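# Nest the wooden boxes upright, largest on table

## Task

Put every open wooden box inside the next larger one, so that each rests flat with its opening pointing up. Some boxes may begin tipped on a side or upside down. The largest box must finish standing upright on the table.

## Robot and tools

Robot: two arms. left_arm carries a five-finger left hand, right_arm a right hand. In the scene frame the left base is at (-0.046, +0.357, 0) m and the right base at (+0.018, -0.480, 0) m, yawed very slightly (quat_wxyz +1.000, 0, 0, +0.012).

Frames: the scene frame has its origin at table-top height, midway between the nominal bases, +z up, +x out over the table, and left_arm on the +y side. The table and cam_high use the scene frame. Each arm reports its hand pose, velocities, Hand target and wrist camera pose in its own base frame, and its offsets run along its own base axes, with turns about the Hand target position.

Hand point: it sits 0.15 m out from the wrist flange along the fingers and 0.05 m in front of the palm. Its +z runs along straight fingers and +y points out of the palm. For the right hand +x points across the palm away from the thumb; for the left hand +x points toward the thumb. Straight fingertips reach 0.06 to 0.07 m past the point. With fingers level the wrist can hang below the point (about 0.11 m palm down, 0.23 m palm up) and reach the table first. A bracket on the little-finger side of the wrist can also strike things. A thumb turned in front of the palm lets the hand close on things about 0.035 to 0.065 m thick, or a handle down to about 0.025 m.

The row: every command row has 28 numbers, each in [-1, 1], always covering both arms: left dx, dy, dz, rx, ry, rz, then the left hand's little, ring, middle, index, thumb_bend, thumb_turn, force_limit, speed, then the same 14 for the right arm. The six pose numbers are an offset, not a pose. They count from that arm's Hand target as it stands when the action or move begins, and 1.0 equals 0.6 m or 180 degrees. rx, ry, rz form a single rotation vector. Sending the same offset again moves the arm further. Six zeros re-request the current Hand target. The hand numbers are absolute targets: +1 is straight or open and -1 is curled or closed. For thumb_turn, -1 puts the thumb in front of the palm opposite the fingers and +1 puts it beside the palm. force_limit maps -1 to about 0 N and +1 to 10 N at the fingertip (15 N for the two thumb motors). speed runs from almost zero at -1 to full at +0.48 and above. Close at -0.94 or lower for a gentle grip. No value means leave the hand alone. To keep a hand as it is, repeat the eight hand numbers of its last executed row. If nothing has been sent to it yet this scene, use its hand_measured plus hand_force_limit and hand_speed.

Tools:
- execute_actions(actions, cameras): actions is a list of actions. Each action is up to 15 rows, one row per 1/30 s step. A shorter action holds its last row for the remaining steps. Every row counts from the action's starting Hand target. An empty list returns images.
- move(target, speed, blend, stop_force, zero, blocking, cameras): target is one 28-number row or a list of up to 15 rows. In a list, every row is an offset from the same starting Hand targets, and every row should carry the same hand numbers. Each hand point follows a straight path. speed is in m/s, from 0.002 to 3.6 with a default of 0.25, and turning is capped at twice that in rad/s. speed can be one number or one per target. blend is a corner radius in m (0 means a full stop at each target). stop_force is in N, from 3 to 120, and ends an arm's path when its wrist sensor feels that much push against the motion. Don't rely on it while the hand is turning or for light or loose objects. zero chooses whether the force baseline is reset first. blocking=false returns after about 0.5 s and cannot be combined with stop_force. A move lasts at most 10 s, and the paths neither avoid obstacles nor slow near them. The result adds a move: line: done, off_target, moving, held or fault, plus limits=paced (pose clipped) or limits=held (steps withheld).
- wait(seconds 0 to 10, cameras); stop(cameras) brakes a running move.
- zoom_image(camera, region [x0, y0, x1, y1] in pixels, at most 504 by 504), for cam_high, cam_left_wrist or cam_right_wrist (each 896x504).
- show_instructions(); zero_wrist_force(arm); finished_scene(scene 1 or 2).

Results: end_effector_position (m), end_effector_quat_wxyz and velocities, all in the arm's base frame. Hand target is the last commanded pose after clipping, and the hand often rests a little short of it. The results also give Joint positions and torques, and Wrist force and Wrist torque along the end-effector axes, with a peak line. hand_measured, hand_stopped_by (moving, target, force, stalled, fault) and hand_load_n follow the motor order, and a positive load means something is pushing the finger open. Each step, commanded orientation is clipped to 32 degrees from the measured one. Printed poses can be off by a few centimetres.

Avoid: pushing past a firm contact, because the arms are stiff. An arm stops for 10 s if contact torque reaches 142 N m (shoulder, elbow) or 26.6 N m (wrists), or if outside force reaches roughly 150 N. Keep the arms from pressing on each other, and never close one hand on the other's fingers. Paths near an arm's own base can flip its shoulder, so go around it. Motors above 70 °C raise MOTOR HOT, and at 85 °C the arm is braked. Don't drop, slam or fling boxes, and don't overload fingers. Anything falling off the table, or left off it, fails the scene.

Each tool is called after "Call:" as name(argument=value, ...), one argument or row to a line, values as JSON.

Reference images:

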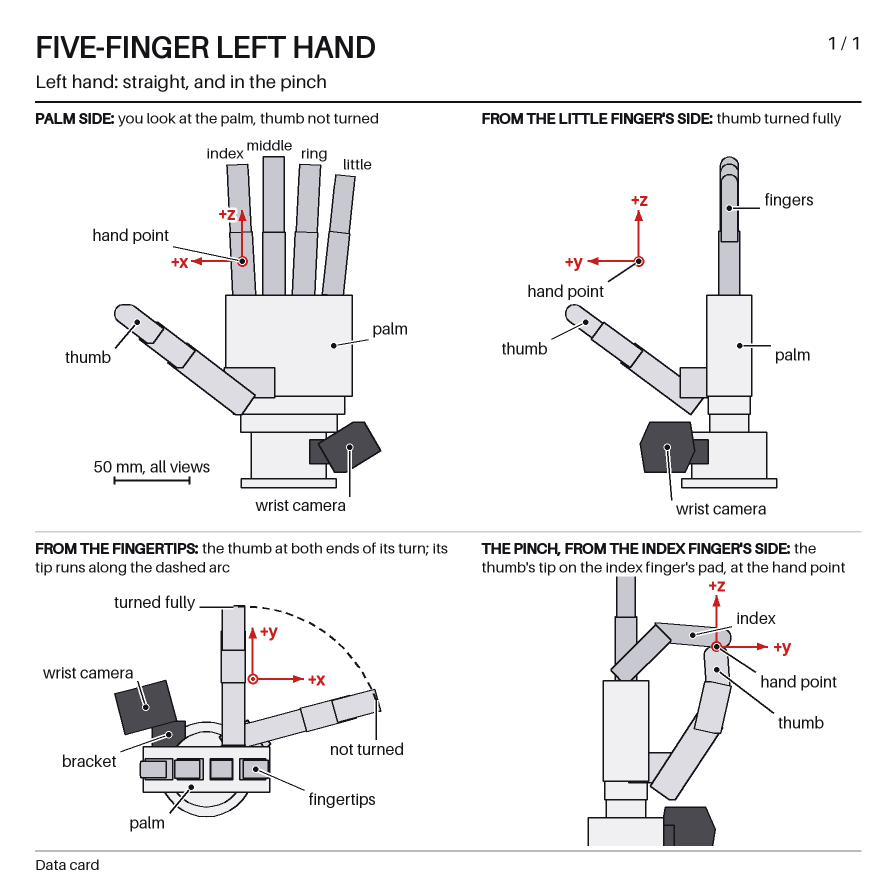

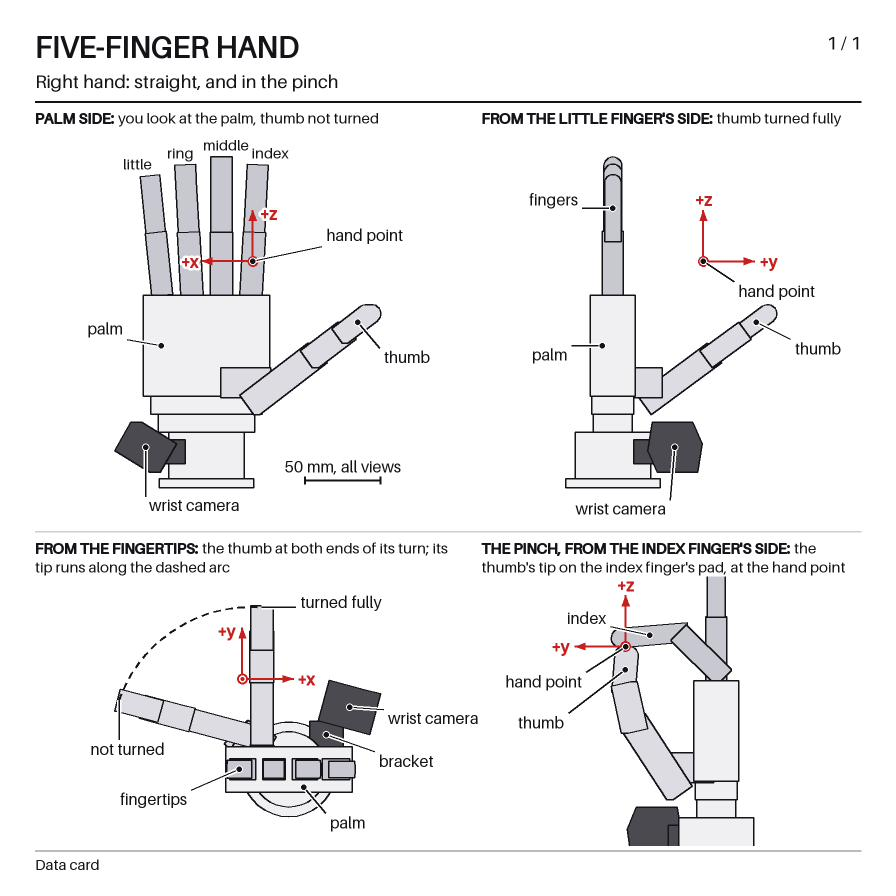

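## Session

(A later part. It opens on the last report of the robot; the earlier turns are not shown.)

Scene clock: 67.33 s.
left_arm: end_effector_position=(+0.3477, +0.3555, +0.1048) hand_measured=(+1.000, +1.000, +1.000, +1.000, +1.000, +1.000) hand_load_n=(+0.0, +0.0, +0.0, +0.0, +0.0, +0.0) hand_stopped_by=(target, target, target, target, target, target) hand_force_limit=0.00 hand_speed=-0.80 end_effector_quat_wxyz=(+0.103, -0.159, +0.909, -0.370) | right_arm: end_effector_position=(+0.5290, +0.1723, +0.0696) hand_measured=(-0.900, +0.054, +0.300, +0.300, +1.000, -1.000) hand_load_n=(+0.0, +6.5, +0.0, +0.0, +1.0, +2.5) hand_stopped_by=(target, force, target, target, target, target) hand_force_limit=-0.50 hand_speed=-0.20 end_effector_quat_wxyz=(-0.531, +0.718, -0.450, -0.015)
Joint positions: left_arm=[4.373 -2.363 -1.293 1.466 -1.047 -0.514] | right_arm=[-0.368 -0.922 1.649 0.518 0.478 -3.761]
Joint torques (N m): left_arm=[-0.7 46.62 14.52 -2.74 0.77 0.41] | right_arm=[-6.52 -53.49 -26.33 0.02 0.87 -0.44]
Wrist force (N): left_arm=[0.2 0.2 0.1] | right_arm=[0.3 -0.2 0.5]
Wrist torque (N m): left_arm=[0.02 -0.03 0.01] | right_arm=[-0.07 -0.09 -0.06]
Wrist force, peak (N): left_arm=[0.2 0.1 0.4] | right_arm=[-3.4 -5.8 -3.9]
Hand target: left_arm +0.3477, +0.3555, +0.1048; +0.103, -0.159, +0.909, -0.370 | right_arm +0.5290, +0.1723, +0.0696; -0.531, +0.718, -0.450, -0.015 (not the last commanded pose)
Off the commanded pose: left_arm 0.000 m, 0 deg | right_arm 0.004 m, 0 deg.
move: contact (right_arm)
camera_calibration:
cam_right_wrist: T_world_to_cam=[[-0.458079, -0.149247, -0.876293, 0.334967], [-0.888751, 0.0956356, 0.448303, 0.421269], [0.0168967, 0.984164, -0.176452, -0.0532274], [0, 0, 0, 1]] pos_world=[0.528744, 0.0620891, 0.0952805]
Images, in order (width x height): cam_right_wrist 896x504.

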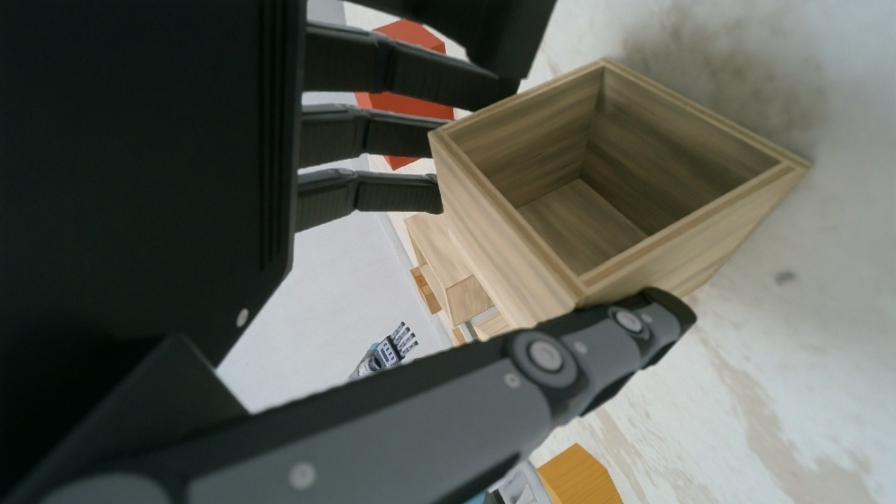

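Call:
move(
  target=[
    [0,0,0,0,0,0,1,1,1,1,1,1,0,-0.8,0,0,0,0,0,0,0.9,0.9,0.4,0.4,1,-1,-0.5,-0.4],
    [0,0,0,0,0,0,1,1,1,1,1,1,0,-0.8,0,0,0.09,0,0,0,0.9,0.9,0.4,0.4,1,-1,-0.5,-0.4],
    [0,0,0,0,0,0,1,1,1,1,1,1,0,-0.8,-0.0142,-0.0023,0.09,0,0,-0.0572,0.9,0.9,0.4,0.4,1,-1,-0.5,-0.4],
  ],
  speed=0.1,
  cameras=["cam_right_wrist","cam_high"],
)

Call:
zoom_image(
  camera="cam_right_wrist",
  region=[440, 0, 896, 330],
)

Scene clock: 73.27 s.
left_arm: end_effector_position=(+0.3477, +0.3555, +0.1048) hand_measured=(+1.000, +1.000, +1.000, +1.000, +1.000, +1.000) hand_load_n=(+0.0, +0.0, +0.0, +0.0, +0.0, -0.5) hand_stopped_by=(target, target, target, target, target, target) hand_force_limit=0.00 hand_speed=-0.80 end_effector_quat_wxyz=(+0.103, -0.159, +0.909, -0.370) | right_arm: end_effector_position=(+0.5205, +0.1709, +0.1236) hand_measured=(+0.900, +0.900, +0.400, +0.400, +1.000, -1.000) hand_load_n=(+0.0, +0.0, +0.0, +0.0, +0.0, -0.5) hand_stopped_by=(target, target, target, target, target, target) hand_force_limit=-0.50 hand_speed=-0.40 end_effector_quat_wxyz=(-0.530, +0.675, -0.513, +0.033)
Joint positions: left_arm=[4.373 -2.363 -1.293 1.466 -1.047 -0.514] | right_arm=[-0.38 -1.149 1.783 0.345 0.553 -3.456]
Joint torques (N m): left_arm=[-2 46.33 15.1 -3.11 0.47 0.85] | right_arm=[1.86 -29.93 -24.7 1.54 -3.37 0.48]
Wrist force (N): left_arm=[0.0 0.0 0.0] | right_arm=[0.2 -0.4 0.5]
Wrist torque (N m): left_arm=[0.00 0.00 0.00] | right_arm=[-0.11 -0.08 0.07]
Wrist force, peak (N): left_arm=[0.1 0.2 0.5] | right_arm=[-0.6 -1.2 -0.2]
Hand target: left_arm +0.3477, +0.3555, +0.1048; +0.103, -0.159, +0.909, -0.370 | right_arm +0.5205, +0.1709, +0.1236; -0.530, +0.675, -0.513, +0.033
Off the commanded pose: left_arm 0.000 m, 0 deg | right_arm 0.000 m, 0 deg.
move: done
camera_calibration:
cam_right_wrist: T_world_to_cam=[[-0.477404, -0.0650102, -0.876276, 0.37381], [-0.857318, 0.253044, 0.448302, 0.346366], [0.192592, 0.965268, -0.176539, -0.130301], [0, 0, 0, 1]] pos_world=[0.500499, 0.062431, 0.14928]
Images, in order (width x height): cam_high 896x504, cam_right_wrist 896x504.

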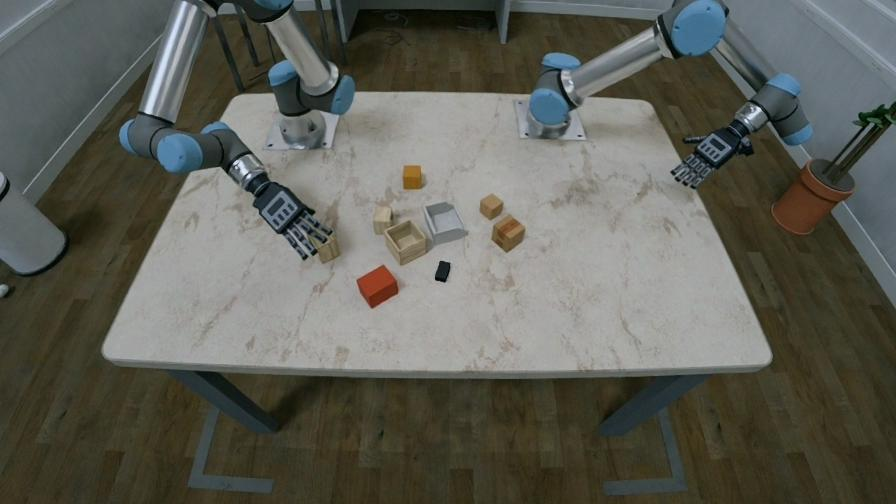

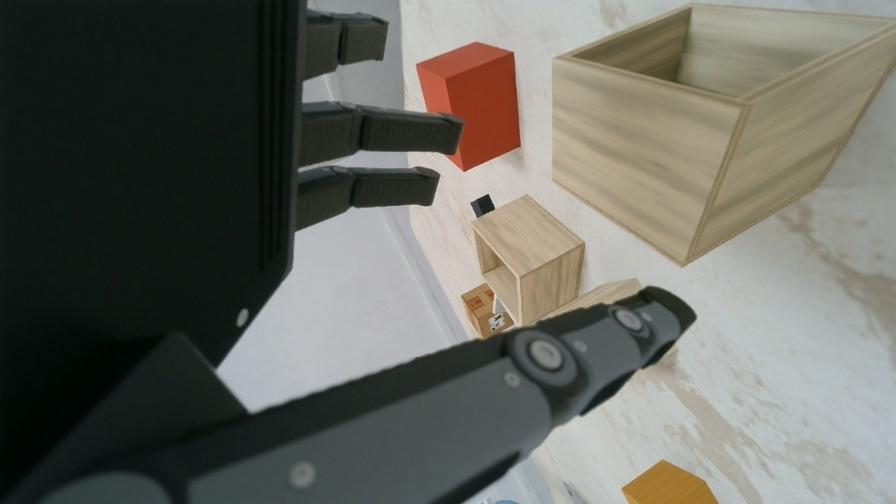

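Scaled by 1.105 from the camera's 896x504 image, which has a finer 1280x720 frame.

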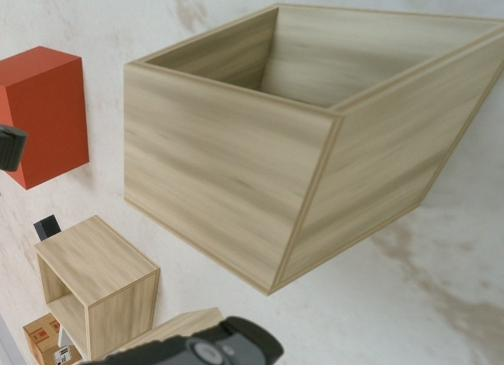

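Call:
move(
  target=[
    [0,0,0,0,0,0,1,1,1,1,1,1,0,-0.8,0.001,-0.0025,-0.1093,0,0,0.005,0.9,0.9,0.4,0.4,1,-1,-0.5,-0.4],
  ],
  speed=0.1,
  stop_force=6,
)

Call:
move(
  target=[
    [0,0,0,0,0,0,1,1,1,1,1,1,0,-0.8,0,0,0,0,0,0,0.9,0.9,0.3,0.3,0.85,-1,-0.5,-0.7],
    [0,0,0,0,0,0,1,1,1,1,1,1,0,-0.8,0,0,0,0,0,0,0.9,0.9,-0.2,-0.2,0.5,-1,-0.5,-0.93],
  ],
  cameras=["cam_right_wrist","cam_high"],
)

Scene clock: 76.10 s.
left_arm: end_effector_position=(+0.3477, +0.3555, +0.1048) hand_measured=(+1.000, +1.000, +1.000, +1.000, +1.000, +1.000) hand_load_n=(+0.0, +0.0, +0.0, +0.0, +0.0, +0.0) hand_stopped_by=(target, target, target, target, target, target) hand_force_limit=0.00 hand_speed=-0.80 end_effector_quat_wxyz=(+0.103, -0.159, +0.909, -0.370) | right_arm: end_effector_position=(+0.5211, +0.1694, +0.0580) hand_measured=(+0.900, +0.900, +0.400, +0.400, +1.000, -1.000) hand_load_n=(+0.0, +0.0, +0.0, +0.0, +0.0, +0.0) hand_stopped_by=(target, target, target, target, target, target) hand_force_limit=-0.50 hand_speed=-0.40 end_effector_quat_wxyz=(-0.530, +0.679, -0.507, +0.029)
Joint positions: left_arm=[4.373 -2.363 -1.293 1.466 -1.047 -0.514] | right_arm=[-0.383 -1.033 1.817 0.221 0.543 -3.487]
Joint torques (N m): left_arm=[-1.92 47.09 14.41 -3.03 0.49 0.78] | right_arm=[7.39 -32.57 -25.63 -0.6 0.97 2.13]
Wrist force (N): left_arm=[0.0 0.1 0.1] | right_arm=[0.2 -0.6 0.4]
Wrist torque (N m): left_arm=[0.00 -0.01 0.00] | right_arm=[-0.16 -0.09 -0.08]
Wrist force, peak (N): left_arm=[0.5 0.1 0.3] | right_arm=[0.1 -1.6 0.3]
Hand target: left_arm +0.3477, +0.3555, +0.1048; +0.103, -0.159, +0.909, -0.370 | right_arm +0.5211, +0.1694, +0.0580; -0.530, +0.679, -0.507, +0.029
Off the commanded pose: left_arm 0.000 m, 0 deg | right_arm 0.000 m, 0 deg.
move: done

Scene clock: 77.40 s.
left_arm: end_effector_position=(+0.3477, +0.3555, +0.1048) hand_measured=(+1.000, +1.000, +1.000, +1.000, +1.000, +1.000) hand_load_n=(+0.0, +0.0, +0.0, +0.0, +0.0, +0.0) hand_stopped_by=(target, target, target, target, target, target) hand_force_limit=0.00 hand_speed=-0.80 end_effector_quat_wxyz=(+0.103, -0.159, +0.909, -0.370) | right_arm: end_effector_position=(+0.5211, +0.1694, +0.0580) hand_measured=(+0.900, +0.900, +0.228, +0.222, +0.818, -1.000) hand_load_n=(+0.0, -0.5, +1.0, +5.5, +6.5, +0.5) hand_stopped_by=(target, target, force, force, force, target) hand_force_limit=-0.50 hand_speed=-0.93 end_effector_quat_wxyz=(-0.530, +0.679, -0.507, +0.029)
Joint positions: left_arm=[4.373 -2.363 -1.293 1.466 -1.047 -0.514] | right_arm=[-0.383 -1.033 1.817 0.221 0.543 -3.487]
Joint torques (N m): left_arm=[-1.39 46.54 14.25 -3.02 0.51 0.82] | right_arm=[8.59 -30.8 -22.72 -0.49 1.15 2.04]
Wrist force (N): left_arm=[0.4 0.1 0.1] | right_arm=[-1.5 -2.6 0.3]
Wrist torque (N m): left_arm=[0.01 -0.06 0.03] | right_arm=[-0.21 -0.06 -0.08]
Wrist force, peak (N): left_arm=[0.5 0.2 0.1] | right_arm=[-1.5 -3.2 0.2]
Hand target: left_arm +0.3477, +0.3555, +0.1048; +0.103, -0.159, +0.909, -0.370 | right_arm +0.5211, +0.1694, +0.0580; -0.530, +0.679, -0.507, +0.029
Off the commanded pose: left_arm 0.000 m, 0 deg | right_arm 0.000 m, 0 deg.
move: done
camera_calibration:
cam_right_wrist: T_world_to_cam=[[-0.476299, -0.0724738, -0.876291, 0.317255], [-0.861218, 0.239431, 0.448304, 0.381038], [0.177321, 0.968205, -0.176456, -0.133212], [0, 0, 0, 1]] pos_world=[0.502886, 0.0607373, 0.0836805]
Images, in order (width x height): cam_high 896x504, cam_right_wrist 896x504.

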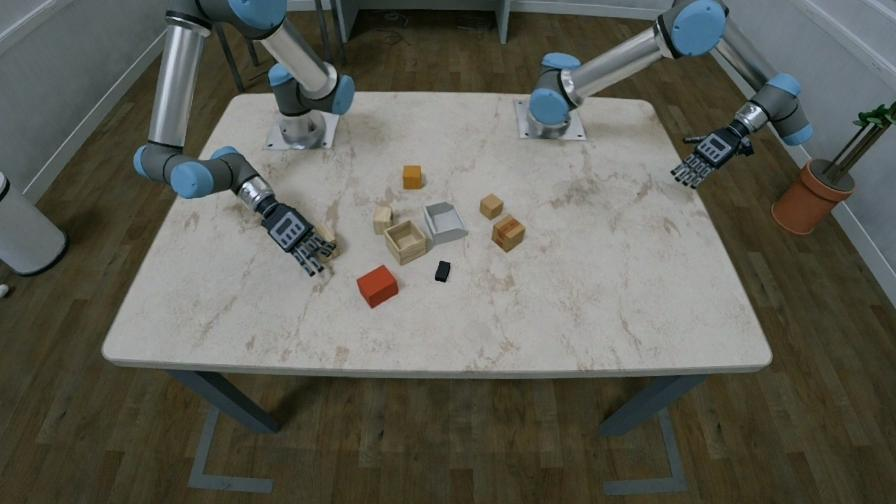

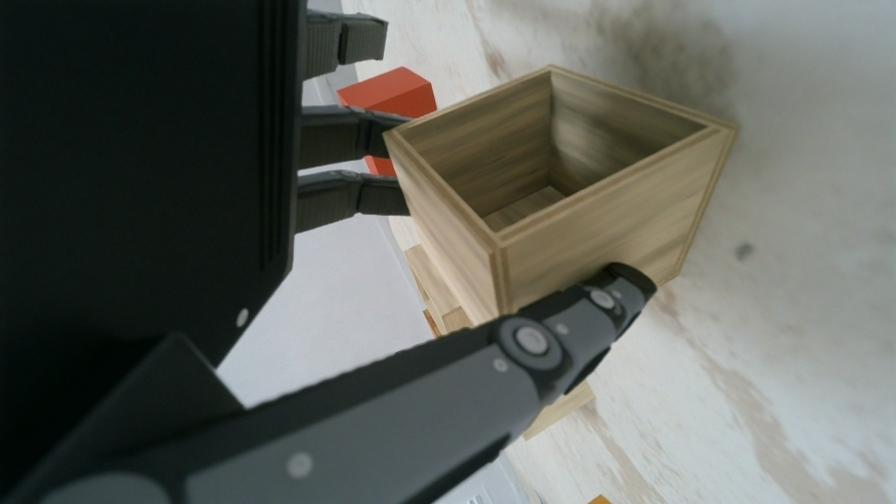

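Call:
move(
  target=[
    [0,0,0,0,0,0,1,1,1,1,1,1,0,-0.8,0,0,0,0,0,0,0.9,0.9,-0.25,-0.2,0.5,-1,-0.5,-0.95],
  ],
)

Call:
move(
  target=[
    [0,0,0,0,0,0,1,1,1,1,1,1,0,-0.8,0,0,0.1667,0,0,0,0.9,0.9,-0.25,-0.2,0.5,-1,-0.5,-0.95],
  ],
  speed=0.1,
  cameras=["cam_right_wrist","cam_high"],
)

Scene clock: 78.50 s.
left_arm: end_effector_position=(+0.3477, +0.3555, +0.1048) hand_measured=(+1.000, +1.000, +1.000, +1.000, +1.000, +1.000) hand_load_n=(+0.0, +0.0, +0.0, +0.0, +0.0, -0.5) hand_stopped_by=(target, target, target, target, target, target) hand_force_limit=0.00 hand_speed=-0.80 end_effector_quat_wxyz=(+0.103, -0.159, +0.909, -0.370) | right_arm: end_effector_position=(+0.5211, +0.1694, +0.0580) hand_measured=(+0.900, +0.900, +0.226, +0.222, +0.820, -1.000) hand_load_n=(+0.0, +0.0, +3.0, +5.0, +7.0, +1.0) hand_stopped_by=(target, target, force, force, force, target) hand_force_limit=-0.50 hand_speed=-0.95 end_effector_quat_wxyz=(-0.530, +0.679, -0.507, +0.029)
Joint positions: left_arm=[4.373 -2.363 -1.293 1.466 -1.047 -0.514] | right_arm=[-0.383 -1.033 1.817 0.221 0.543 -3.487]
Joint torques (N m): left_arm=[-1.74 46.18 14.65 -3.13 0.4 0.94] | right_arm=[7.95 -30.54 -20.17 -0.45 1 0.51]
Wrist force (N): left_arm=[0.4 0.1 0.2] | right_arm=[-1.0 -3.3 -0.1]
Wrist torque (N m): left_arm=[0.00 -0.05 0.02] | right_arm=[-0.21 -0.07 -0.09]
Wrist force, peak (N): left_arm=[0.1 0.3 0.3] | right_arm=[-1.0 -3.8 -0.3]
Hand target: left_arm +0.3477, +0.3555, +0.1048; +0.103, -0.159, +0.909, -0.370 | right_arm +0.5211, +0.1694, +0.0580; -0.530, +0.679, -0.507, +0.029
Off the commanded pose: left_arm 0.000 m, 0 deg | right_arm 0.000 m, 0 deg.
move: done

Scene clock: 79.97 s.
left_arm: end_effector_position=(+0.3477, +0.3555, +0.1048) hand_measured=(+1.000, +1.000, +1.000, +1.000, +1.000, +1.000) hand_load_n=(+0.0, +0.0, +0.0, +0.0, +0.0, +0.0) hand_stopped_by=(target, target, target, target, target, target) hand_force_limit=0.00 hand_speed=-0.80 end_effector_quat_wxyz=(+0.103, -0.159, +0.909, -0.370) | right_arm: end_effector_position=(+0.5211, +0.1694, +0.1580) hand_measured=(+0.900, +0.900, +0.226, +0.222, +0.820, -1.000) hand_load_n=(+0.0, +0.0, +3.0, +3.5, +8.0, -0.5) hand_stopped_by=(target, target, force, force, force, target) hand_force_limit=-0.50 hand_speed=-0.95 end_effector_quat_wxyz=(-0.530, +0.679, -0.507, +0.029)
Joint positions: left_arm=[4.373 -2.363 -1.293 1.466 -1.047 -0.514] | right_arm=[-0.383 -1.182 1.733 0.454 0.543 -3.487]
Joint torques (N m): left_arm=[-0.49 46.11 14.29 -2.96 0.47 0.94] | right_arm=[-10.22 -31.3 -3.35 1.46 -0.59 -0.93]
Wrist force (N): left_arm=[-0.1 0.0 0.1] | right_arm=[0.4 -0.1 0.3]
Wrist torque (N m): left_arm=[-0.01 0.00 0.00] | right_arm=[-0.09 -0.06 0.07]
Wrist force, peak (N): left_arm=[0.2 0.3 0.4] | right_arm=[-0.9 -3.6 -0.1]
Hand target: left_arm +0.3477, +0.3555, +0.1048; +0.103, -0.159, +0.909, -0.370 | right_arm +0.5211, +0.1694, +0.1580; -0.530, +0.679, -0.507, +0.029
Off the commanded pose: left_arm 0.000 m, 0 deg | right_arm 0.000 m, 0 deg.
move: done
camera_calibration:
cam_right_wrist: T_world_to_cam=[[-0.476053, -0.0726295, -0.876412, 0.404784], [-0.861355, 0.23945, 0.448031, 0.336349], [0.177316, 0.968188, -0.17655, -0.115449], [0, 0, 0, 1]] pos_world=[0.502886, 0.0606372, 0.183681]
Images, in order (width x height): cam_high 896x504, cam_right_wrist 896x504.

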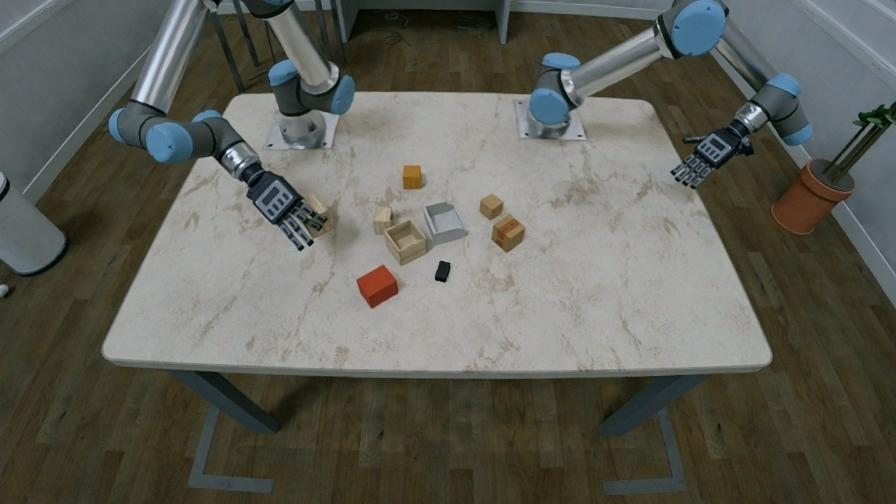

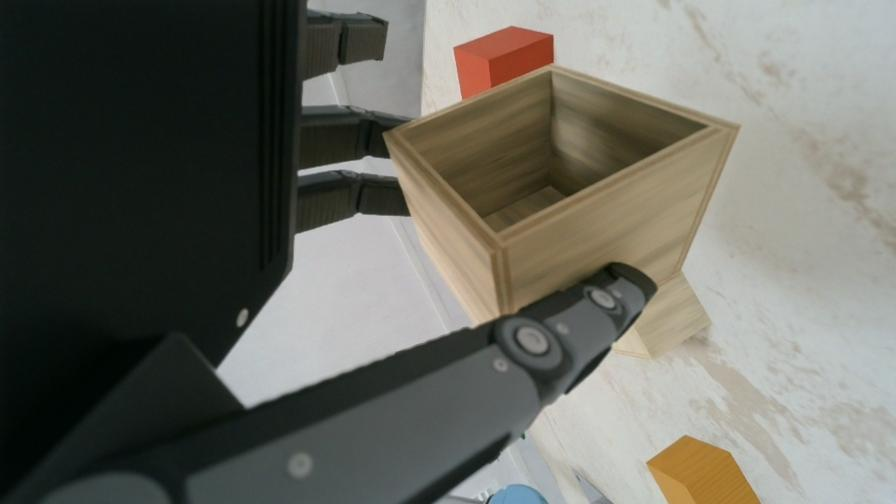

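Call:
move(
  target=[
    [0,0,0,0,0,0,1,1,1,1,1,1,0,-0.8,0,0,0,-0.415,-0.279,0,0.9,0.9,-0.25,-0.2,0.5,-1,-0.5,-0.95],
    [0,0,0,0,0,0,1,1,1,1,1,1,0,-0.8,0,0,-0.19,-0.415,-0.279,0,0.9,0.9,-0.25,-0.2,0.5,-1,-0.5,-0.95],
  ],
  speed=[0.25,0.12],
  cameras=["cam_right_wrist","cam_high"],
)

Call:
zoom_image(
  camera="cam_high",
  region=[280, 180, 440, 310],
)

Scene clock: 86.07 s.
left_arm: end_effector_position=(+0.3477, +0.3555, +0.1048) hand_measured=(+1.000, +1.000, +1.000, +1.000, +1.000, +1.000) hand_load_n=(+0.0, +0.0, +0.0, +0.0, +0.0, +0.0) hand_stopped_by=(target, target, target, target, target, target) hand_force_limit=0.00 hand_speed=-0.80 end_effector_quat_wxyz=(+0.103, -0.159, +0.909, -0.370) | right_arm: end_effector_position=(+0.5210, +0.1694, +0.0440) hand_measured=(+0.900, +0.900, +0.226, +0.222, +0.820, -1.000) hand_load_n=(+0.0, +0.0, +2.5, +3.5, +8.0, +0.5) hand_stopped_by=(target, target, force, force, force, target) hand_force_limit=-0.50 hand_speed=-0.95 end_effector_quat_wxyz=(-0.177, +0.780, -0.133, +0.586)
Joint positions: left_arm=[4.373 -2.363 -1.293 1.466 -1.047 -0.514] | right_arm=[0.157 -1.312 2.255 -0.688 1.603 -4.242]
Joint torques (N m): left_arm=[-1.26 46.16 14.57 -3.09 0.54 1.05] | right_arm=[1.52 -20.14 -26.16 -3 1.92 -2.15]
Wrist force (N): left_arm=[0.1 0.3 0.1] | right_arm=[-1.5 -0.3 1.0]
Wrist torque (N m): left_arm=[0.03 -0.02 0.00] | right_arm=[-0.19 0.17 -0.07]
Wrist force, peak (N): left_arm=[0.6 -0.2 0.2] | right_arm=[-2.4 0.2 1.2]
Hand target: left_arm +0.3477, +0.3555, +0.1048; +0.103, -0.159, +0.909, -0.370 | right_arm +0.5211, +0.1694, +0.0440; -0.177, +0.780, -0.133, +0.586
Off the commanded pose: left_arm 0.000 m, 0 deg | right_arm 0.000 m, 0 deg.
move: done
camera_calibration:
cam_right_wrist: T_world_to_cam=[[0.127247, -0.970381, -0.20535, 0.113045], [-0.732495, 0.0476572, -0.679102, 0.402298], [0.668775, 0.236831, -0.704735, -0.244481], [0, 0, 0, 1]] pos_world=[0.443799, 0.148425, 0.12412]
Images, in order (width x height): cam_high 896x504, cam_right_wrist 896x504.

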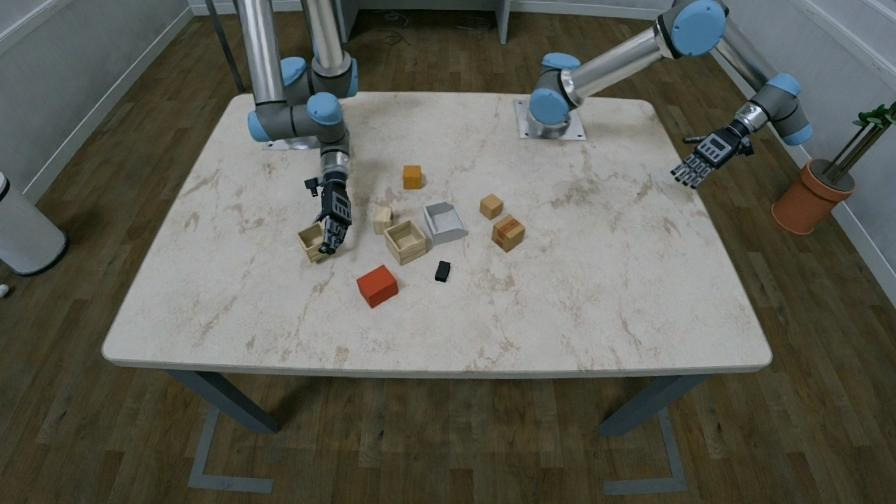

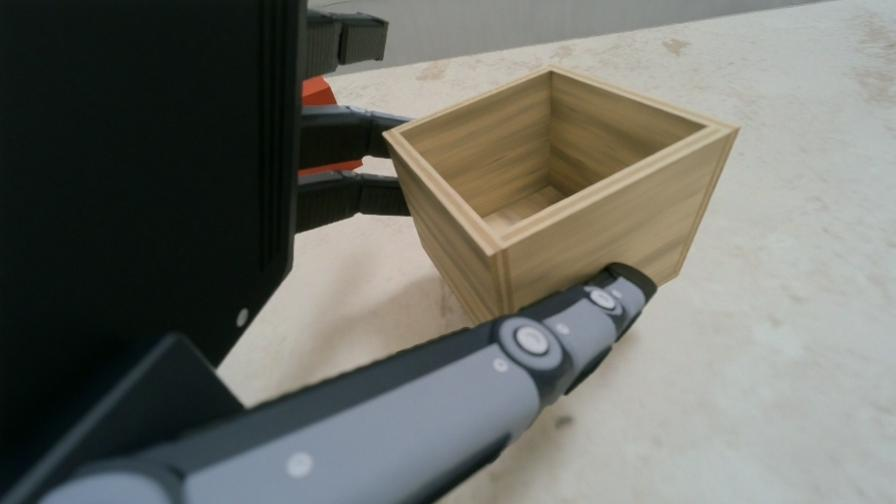

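Scaled by 3.150 from the camera's 896x504 image, which has a finer 1280x720 frame.

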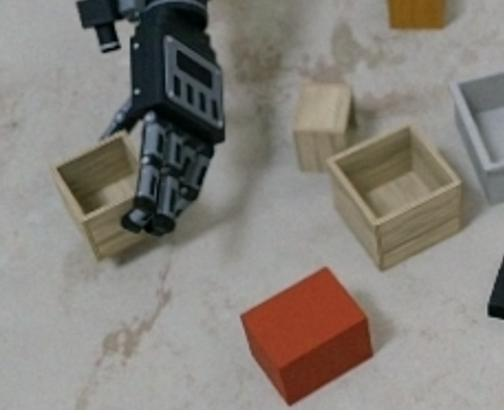

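Call:
move(
  target=[
    [0,0,0,0,0,0,1,1,1,1,1,1,0,-0.8,0,0,-0.055,0,0,0,0.9,0.9,-0.25,-0.2,0.5,-1,-0.5,-0.95],
  ],
  speed=0.02,
  stop_force=3,
)

Call:
move(
  target=[
    [0,0,0,0,0,0,1,1,1,1,1,1,0,-0.8,0,0,0,0,0,0,0.9,0.9,0.5,0.5,1,-1,-0.5,-0.7],
    [0,0,0,0,0,0,1,1,1,1,1,1,0,-0.8,-0.0885,0.1318,0.12,0,0,0,0.9,0.9,0.5,0.5,1,-1,-0.5,-0.7],
  ],
  speed=0.15,
  cameras=["cam_right_wrist","cam_high"],
)

Call:
zoom_image(
  camera="cam_high",
  region=[280, 180, 440, 310],
)

Scene clock: 89.20 s.
left_arm: end_effector_position=(+0.3477, +0.3555, +0.1048) hand_measured=(+1.000, +1.000, +1.000, +1.000, +1.000, +1.000) hand_load_n=(+0.0, +0.0, +0.0, +0.0, +0.0, +0.0) hand_stopped_by=(target, target, target, target, target, target) hand_force_limit=0.00 hand_speed=-0.80 end_effector_quat_wxyz=(+0.103, -0.159, +0.909, -0.370) | right_arm: end_effector_position=(+0.5211, +0.1694, +0.0204) hand_measured=(+0.900, +0.900, +0.226, +0.222, +0.820, -1.000) hand_load_n=(+0.0, +0.0, +1.0, +5.0, +7.5, -0.5) hand_stopped_by=(target, target, force, force, force, target) hand_force_limit=-0.50 hand_speed=-0.95 end_effector_quat_wxyz=(-0.177, +0.780, -0.133, +0.586)
Joint positions: left_arm=[4.373 -2.363 -1.293 1.466 -1.047 -0.514] | right_arm=[0.158 -1.252 2.27 -0.764 1.603 -4.242]
Joint torques (N m): left_arm=[-0.34 45.02 13.57 -2.94 0.47 0.76] | right_arm=[6.99 -22.61 -24.52 -3.54 1.65 -0.46]
Wrist force (N): left_arm=[0.0 0.2 0.1] | right_arm=[-1.6 -0.4 0.4]
Wrist torque (N m): left_arm=[0.02 0.00 0.00] | right_arm=[-0.19 0.20 -0.08]
Wrist force, peak (N): left_arm=[0.4 0.1 0.4] | right_arm=[-1.7 -0.4 1.1]
Hand target: left_arm +0.3477, +0.3555, +0.1048; +0.103, -0.159, +0.909, -0.370 | right_arm +0.5211, +0.1694, +0.0204; -0.177, +0.780, -0.133, +0.586 (not the last commanded pose)
Off the commanded pose: left_arm 0.000 m, 0 deg | right_arm 0.009 m, 0 deg.
move: contact (right_arm)

Scene clock: 91.17 s.
left_arm: end_effector_position=(+0.3477, +0.3555, +0.1048) hand_measured=(+1.000, +1.000, +1.000, +1.000, +1.000, +1.000) hand_load_n=(+0.0, +0.0, +0.0, +0.0, +0.0, -0.5) hand_stopped_by=(target, target, target, target, target, target) hand_force_limit=0.00 hand_speed=-0.80 end_effector_quat_wxyz=(+0.103, -0.159, +0.909, -0.370) | right_arm: end_effector_position=(+0.4681, +0.2485, +0.0925) hand_measured=(+0.900, +0.900, +0.500, +0.500, +1.000, -1.000) hand_load_n=(+0.0, +0.0, +0.0, +0.0, +0.0, +0.5) hand_stopped_by=(target, target, target, target, target, target) hand_force_limit=-0.50 hand_speed=-0.70 end_effector_quat_wxyz=(-0.177, +0.780, -0.133, +0.586)
Joint positions: left_arm=[4.373 -2.363 -1.293 1.466 -1.047 -0.514] | right_arm=[0.444 -1.397 2.181 -0.518 1.88 -4.168]
Joint torques (N m): left_arm=[-0.46 45.42 14.13 -3.16 0.6 0.93] | right_arm=[8.44 -20.16 -3.5 -0.36 0.96 -2.32]
Wrist force (N): left_arm=[0.5 0.3 0.2] | right_arm=[-0.9 -0.7 0.5]
Wrist torque (N m): left_arm=[0.03 -0.08 0.03] | right_arm=[-0.24 0.18 0.04]
Wrist force, peak (N): left_arm=[0.5 0.3 0.2] | right_arm=[-0.8 -2.0 -0.2]
Hand target: left_arm +0.3477, +0.3555, +0.1048; +0.103, -0.159, +0.909, -0.370 | right_arm +0.4680, +0.2485, +0.0924; -0.177, +0.780, -0.133, +0.586
Off the commanded pose: left_arm 0.000 m, 0 deg | right_arm 0.000 m, 0 deg.
move: done
camera_calibration:
cam_right_wrist: T_world_to_cam=[[0.127472, -0.970302, -0.205585, 0.206407], [-0.732176, 0.0477688, -0.679439, 0.392556], [0.669081, 0.237134, -0.704342, -0.193984], [0, 0, 0, 1]] pos_world=[0.390899, 0.227525, 0.172521]
Images, in order (width x height): cam_high 896x504, cam_right_wrist 896x504.

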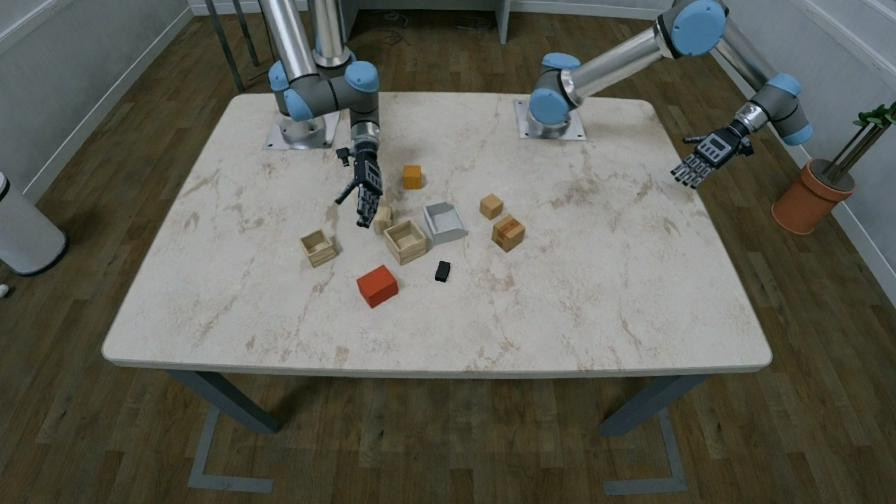

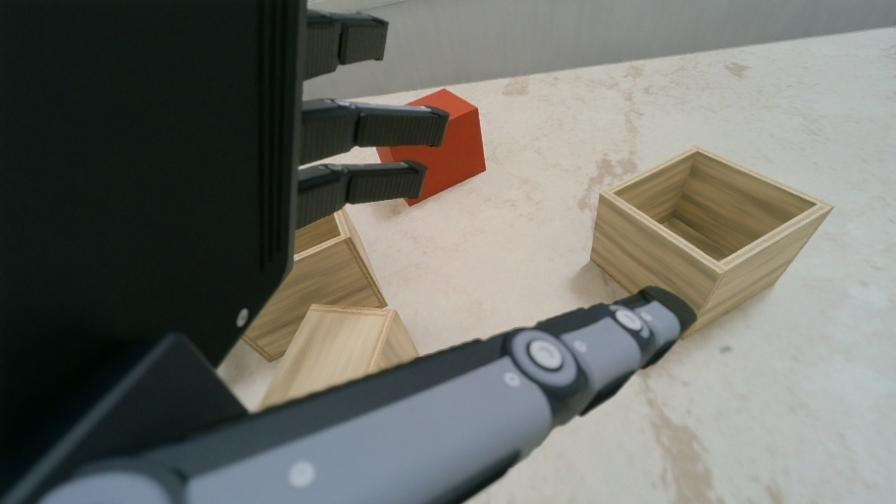

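Scaled by 3.150 from the camera's 896x504 image, which has a finer 1280x720 frame.

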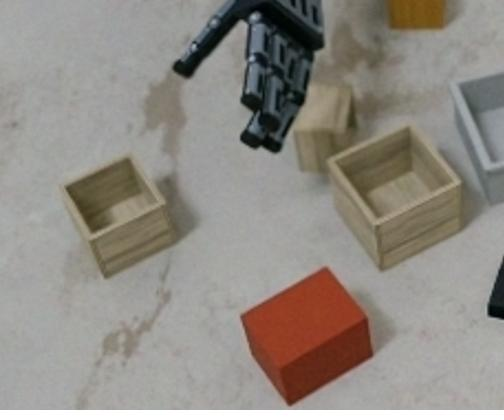

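Call:
move(
  target=[
    [0,0,0,0,0,0,1,1,1,1,1,1,0,-0.8,-0.015,0.04,0.12,0.06,0.016,-0.05,0.9,0.9,0.25,0.25,0.95,-1,-0.5,-0.5],
    [0,0,0,0,0,0,1,1,1,1,1,1,0,-0.8,-0.031,0.1265,0.06,0.2458,0.0646,-0.1983,0.9,0.9,0.25,0.25,0.95,-1,-0.5,-0.5],
  ],
  speed=0.25,
  blend=0.03,
  cameras=["cam_right_wrist","cam_high"],
)

Call:
zoom_image(
  camera="cam_high",
  region=[340, 160, 460, 280],
)

Scene clock: 102.53 s.
left_arm: end_effector_position=(+0.3477, +0.3555, +0.1048) hand_measured=(+1.000, +1.000, +1.000, +1.000, +1.000, +1.000) hand_load_n=(+0.0, -0.5, +0.0, +0.0, +0.0, +0.0) hand_stopped_by=(target, target, target, target, target, target) hand_force_limit=0.00 hand_speed=-0.80 end_effector_quat_wxyz=(+0.103, -0.159, +0.909, -0.370) | right_arm: end_effector_position=(+0.4494, +0.3245, +0.1284) hand_measured=(+0.900, +0.900, +0.250, +0.250, +0.950, -1.000) hand_load_n=(+0.0, +0.0, +0.0, +0.0, +0.0, +0.0) hand_stopped_by=(target, target, target, target, target, target) hand_force_limit=-0.50 hand_speed=-0.50 end_effector_quat_wxyz=(-0.255, +0.634, -0.582, +0.440) end_effector_velocity=(+0.000, +0.001, +0.000) end_effector_angular_velocity=(+0.005, -0.001, -0.002)
Joint positions: left_arm=[4.373 -2.363 -1.293 1.466 -1.047 -0.514] | right_arm=[0.622 -1.245 1.723 0.211 2.282 -2.95]
Joint velocities: left_arm=[within noise] | right_arm=[0.001 0 0 0 0 0.006]
Joint torques (N m): left_arm=[-0.67 46.18 14.68 -3.3 0.62 1.02] | right_arm=[-4.42 -45.4 -5.24 0.24 0.59 2.07]
Wrist force (N): left_arm=[0.2 0.2 0.1] | right_arm=[-0.3 -0.6 0.7]
Wrist torque (N m): left_arm=[0.03 -0.02 0.01] | right_arm=[-0.18 0.04 0.03]
Wrist force, peak (N): left_arm=[0.3 0.4 0.3] | right_arm=[-2.1 0.3 0.7]
Hand target: left_arm +0.3477, +0.3555, +0.1048; +0.103, -0.159, +0.909, -0.370 | right_arm +0.4494, +0.3244, +0.1284; -0.255, +0.634, -0.583, +0.440
Off the commanded pose: left_arm 0.000 m, 0 deg | right_arm 0.000 m, 0 deg.
move: done
camera_calibration:
cam_right_wrist: T_world_to_cam=[[-0.46328, -0.444965, -0.766406, 0.456865], [-0.525518, 0.834289, -0.16671, -0.0142659], [0.713585, 0.325527, -0.620346, -0.233642], [0, 0, 0, 1]] pos_world=[0.370882, 0.291247, 0.202827]
Images, in order (width x height): cam_high 896x504, cam_right_wrist 896x504.

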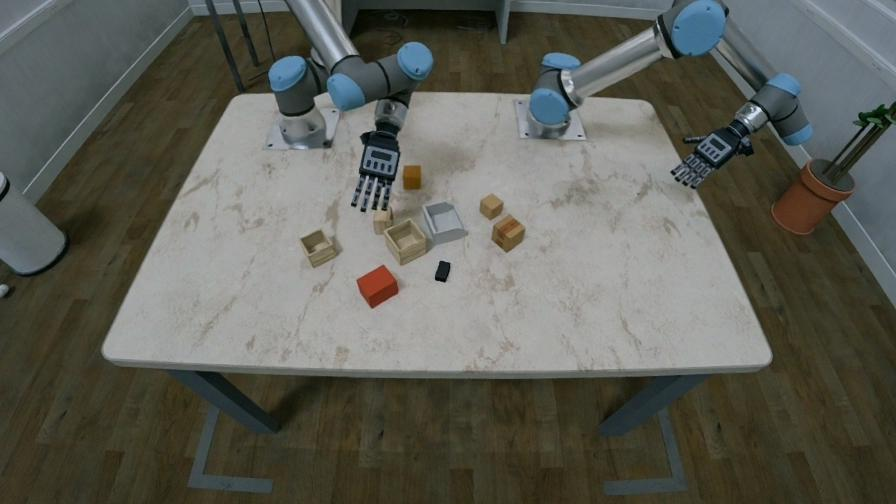

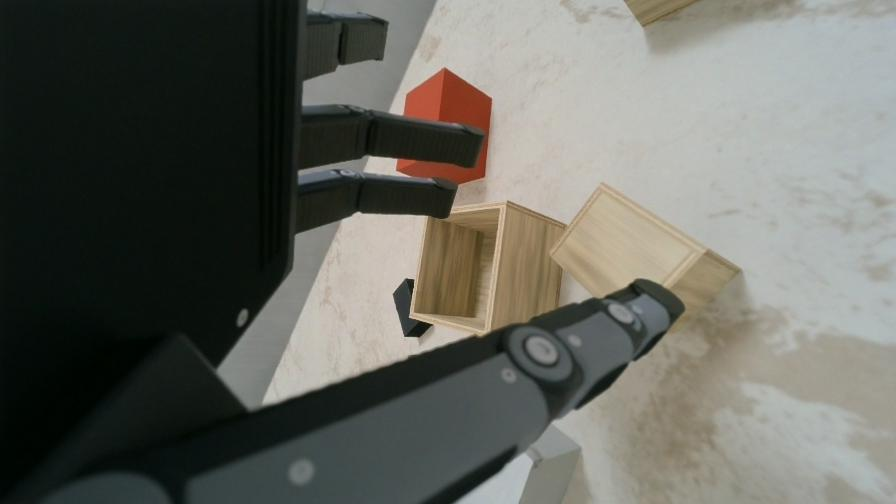

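Scaled by 4.200 from the camera's 896x504 image, which has a finer 1280x720 frame.

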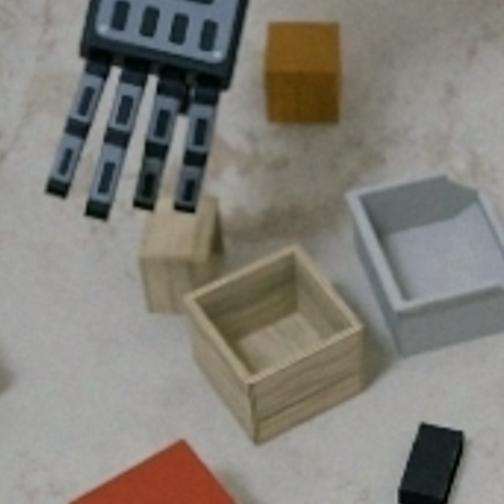

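Call:
zoom_image(
  camera="cam_right_wrist",
  region=[480, 150, 780, 420],
)

Scaled by 1.680 from the camera's 896x504 image, which has a finer 1280x720 frame.

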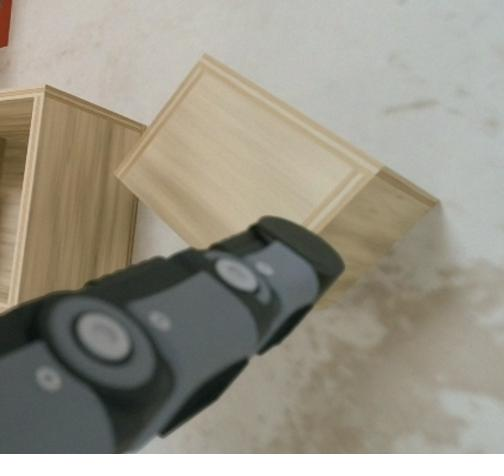

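Call:
move(
  target=[
    [0,0,0,0,0,0,1,1,1,1,1,1,0,-0.8,0.0025,-0.0025,-0.1467,0,0,0,0.9,0.9,0.25,0.25,0.95,-1,-0.5,-0.5],
  ],
  speed=0.1,
  stop_force=6,
  cameras=["cam_right_wrist","cam_high"],
)

Call:
zoom_image(
  camera="cam_high",
  region=[340, 180, 440, 280],
)

Scene clock: 107.67 s.
left_arm: end_effector_position=(+0.3477, +0.3555, +0.1048) hand_measured=(+1.000, +1.000, +1.000, +1.000, +1.000, +1.000) hand_load_n=(+0.0, +0.0, +0.0, +0.0, +0.0, +0.0) hand_stopped_by=(target, target, target, target, target, target) hand_force_limit=0.00 hand_speed=-0.80 end_effector_quat_wxyz=(+0.103, -0.159, +0.909, -0.370) | right_arm: end_effector_position=(+0.4509, +0.3229, +0.0404) hand_measured=(+0.900, +0.900, +0.250, +0.250, +0.950, -1.000) hand_load_n=(+0.0, +0.0, +0.0, +0.0, +0.0, +0.0) hand_stopped_by=(target, target, target, target, target, target) hand_force_limit=-0.50 hand_speed=-0.50 end_effector_quat_wxyz=(-0.255, +0.634, -0.583, +0.440)
Joint positions: left_arm=[4.373 -2.363 -1.293 1.466 -1.047 -0.514] | right_arm=[0.617 -1.129 1.821 -0.005 2.278 -2.954]
Joint torques (N m): left_arm=[-1.44 45.43 14.74 -3.22 0.74 0.94] | right_arm=[6.29 -41.16 -27.74 -1.67 1.41 0.68]
Wrist force (N): left_arm=[0.2 0.2 -0.1] | right_arm=[-0.1 -0.2 0.8]
Wrist torque (N m): left_arm=[0.02 -0.04 0.01] | right_arm=[-0.16 -0.01 0.12]
Wrist force, peak (N): left_arm=[0.3 0.2 0.5] | right_arm=[-0.3 -1.8 0.1]
Hand target: left_arm +0.3477, +0.3555, +0.1048; +0.103, -0.159, +0.909, -0.370 | right_arm +0.4509, +0.3229, +0.0404; -0.255, +0.634, -0.583, +0.440
Off the commanded pose: left_arm 0.000 m, 0 deg | right_arm 0.000 m, 0 deg.
move: done
camera_calibration:
cam_right_wrist: T_world_to_cam=[[-0.463409, -0.444762, -0.766446, 0.389398], [-0.525403, 0.834399, -0.166524, -0.0269089], [0.713585, 0.325524, -0.620347, -0.288782], [0, 0, 0, 1]] pos_world=[0.372382, 0.289647, 0.114826]
Images, in order (width x height): cam_high 896x504, cam_right_wrist 896x504.

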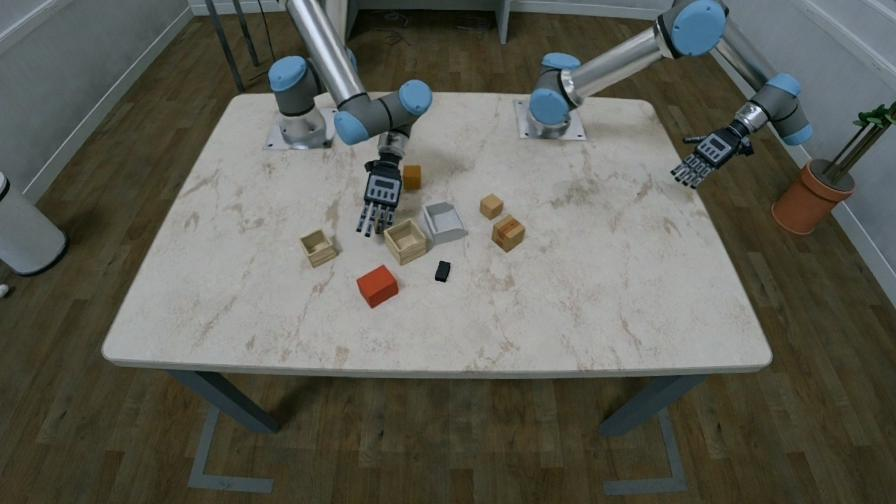

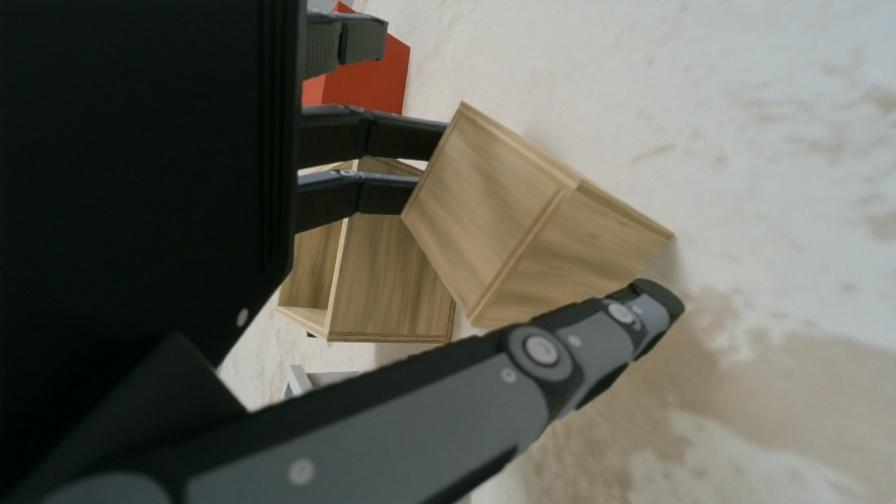

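Scaled by 5.040 from the camera's 896x504 image, which has a finer 1280x720 frame.

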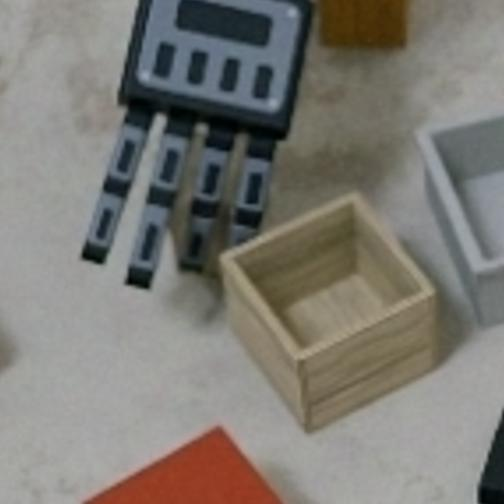

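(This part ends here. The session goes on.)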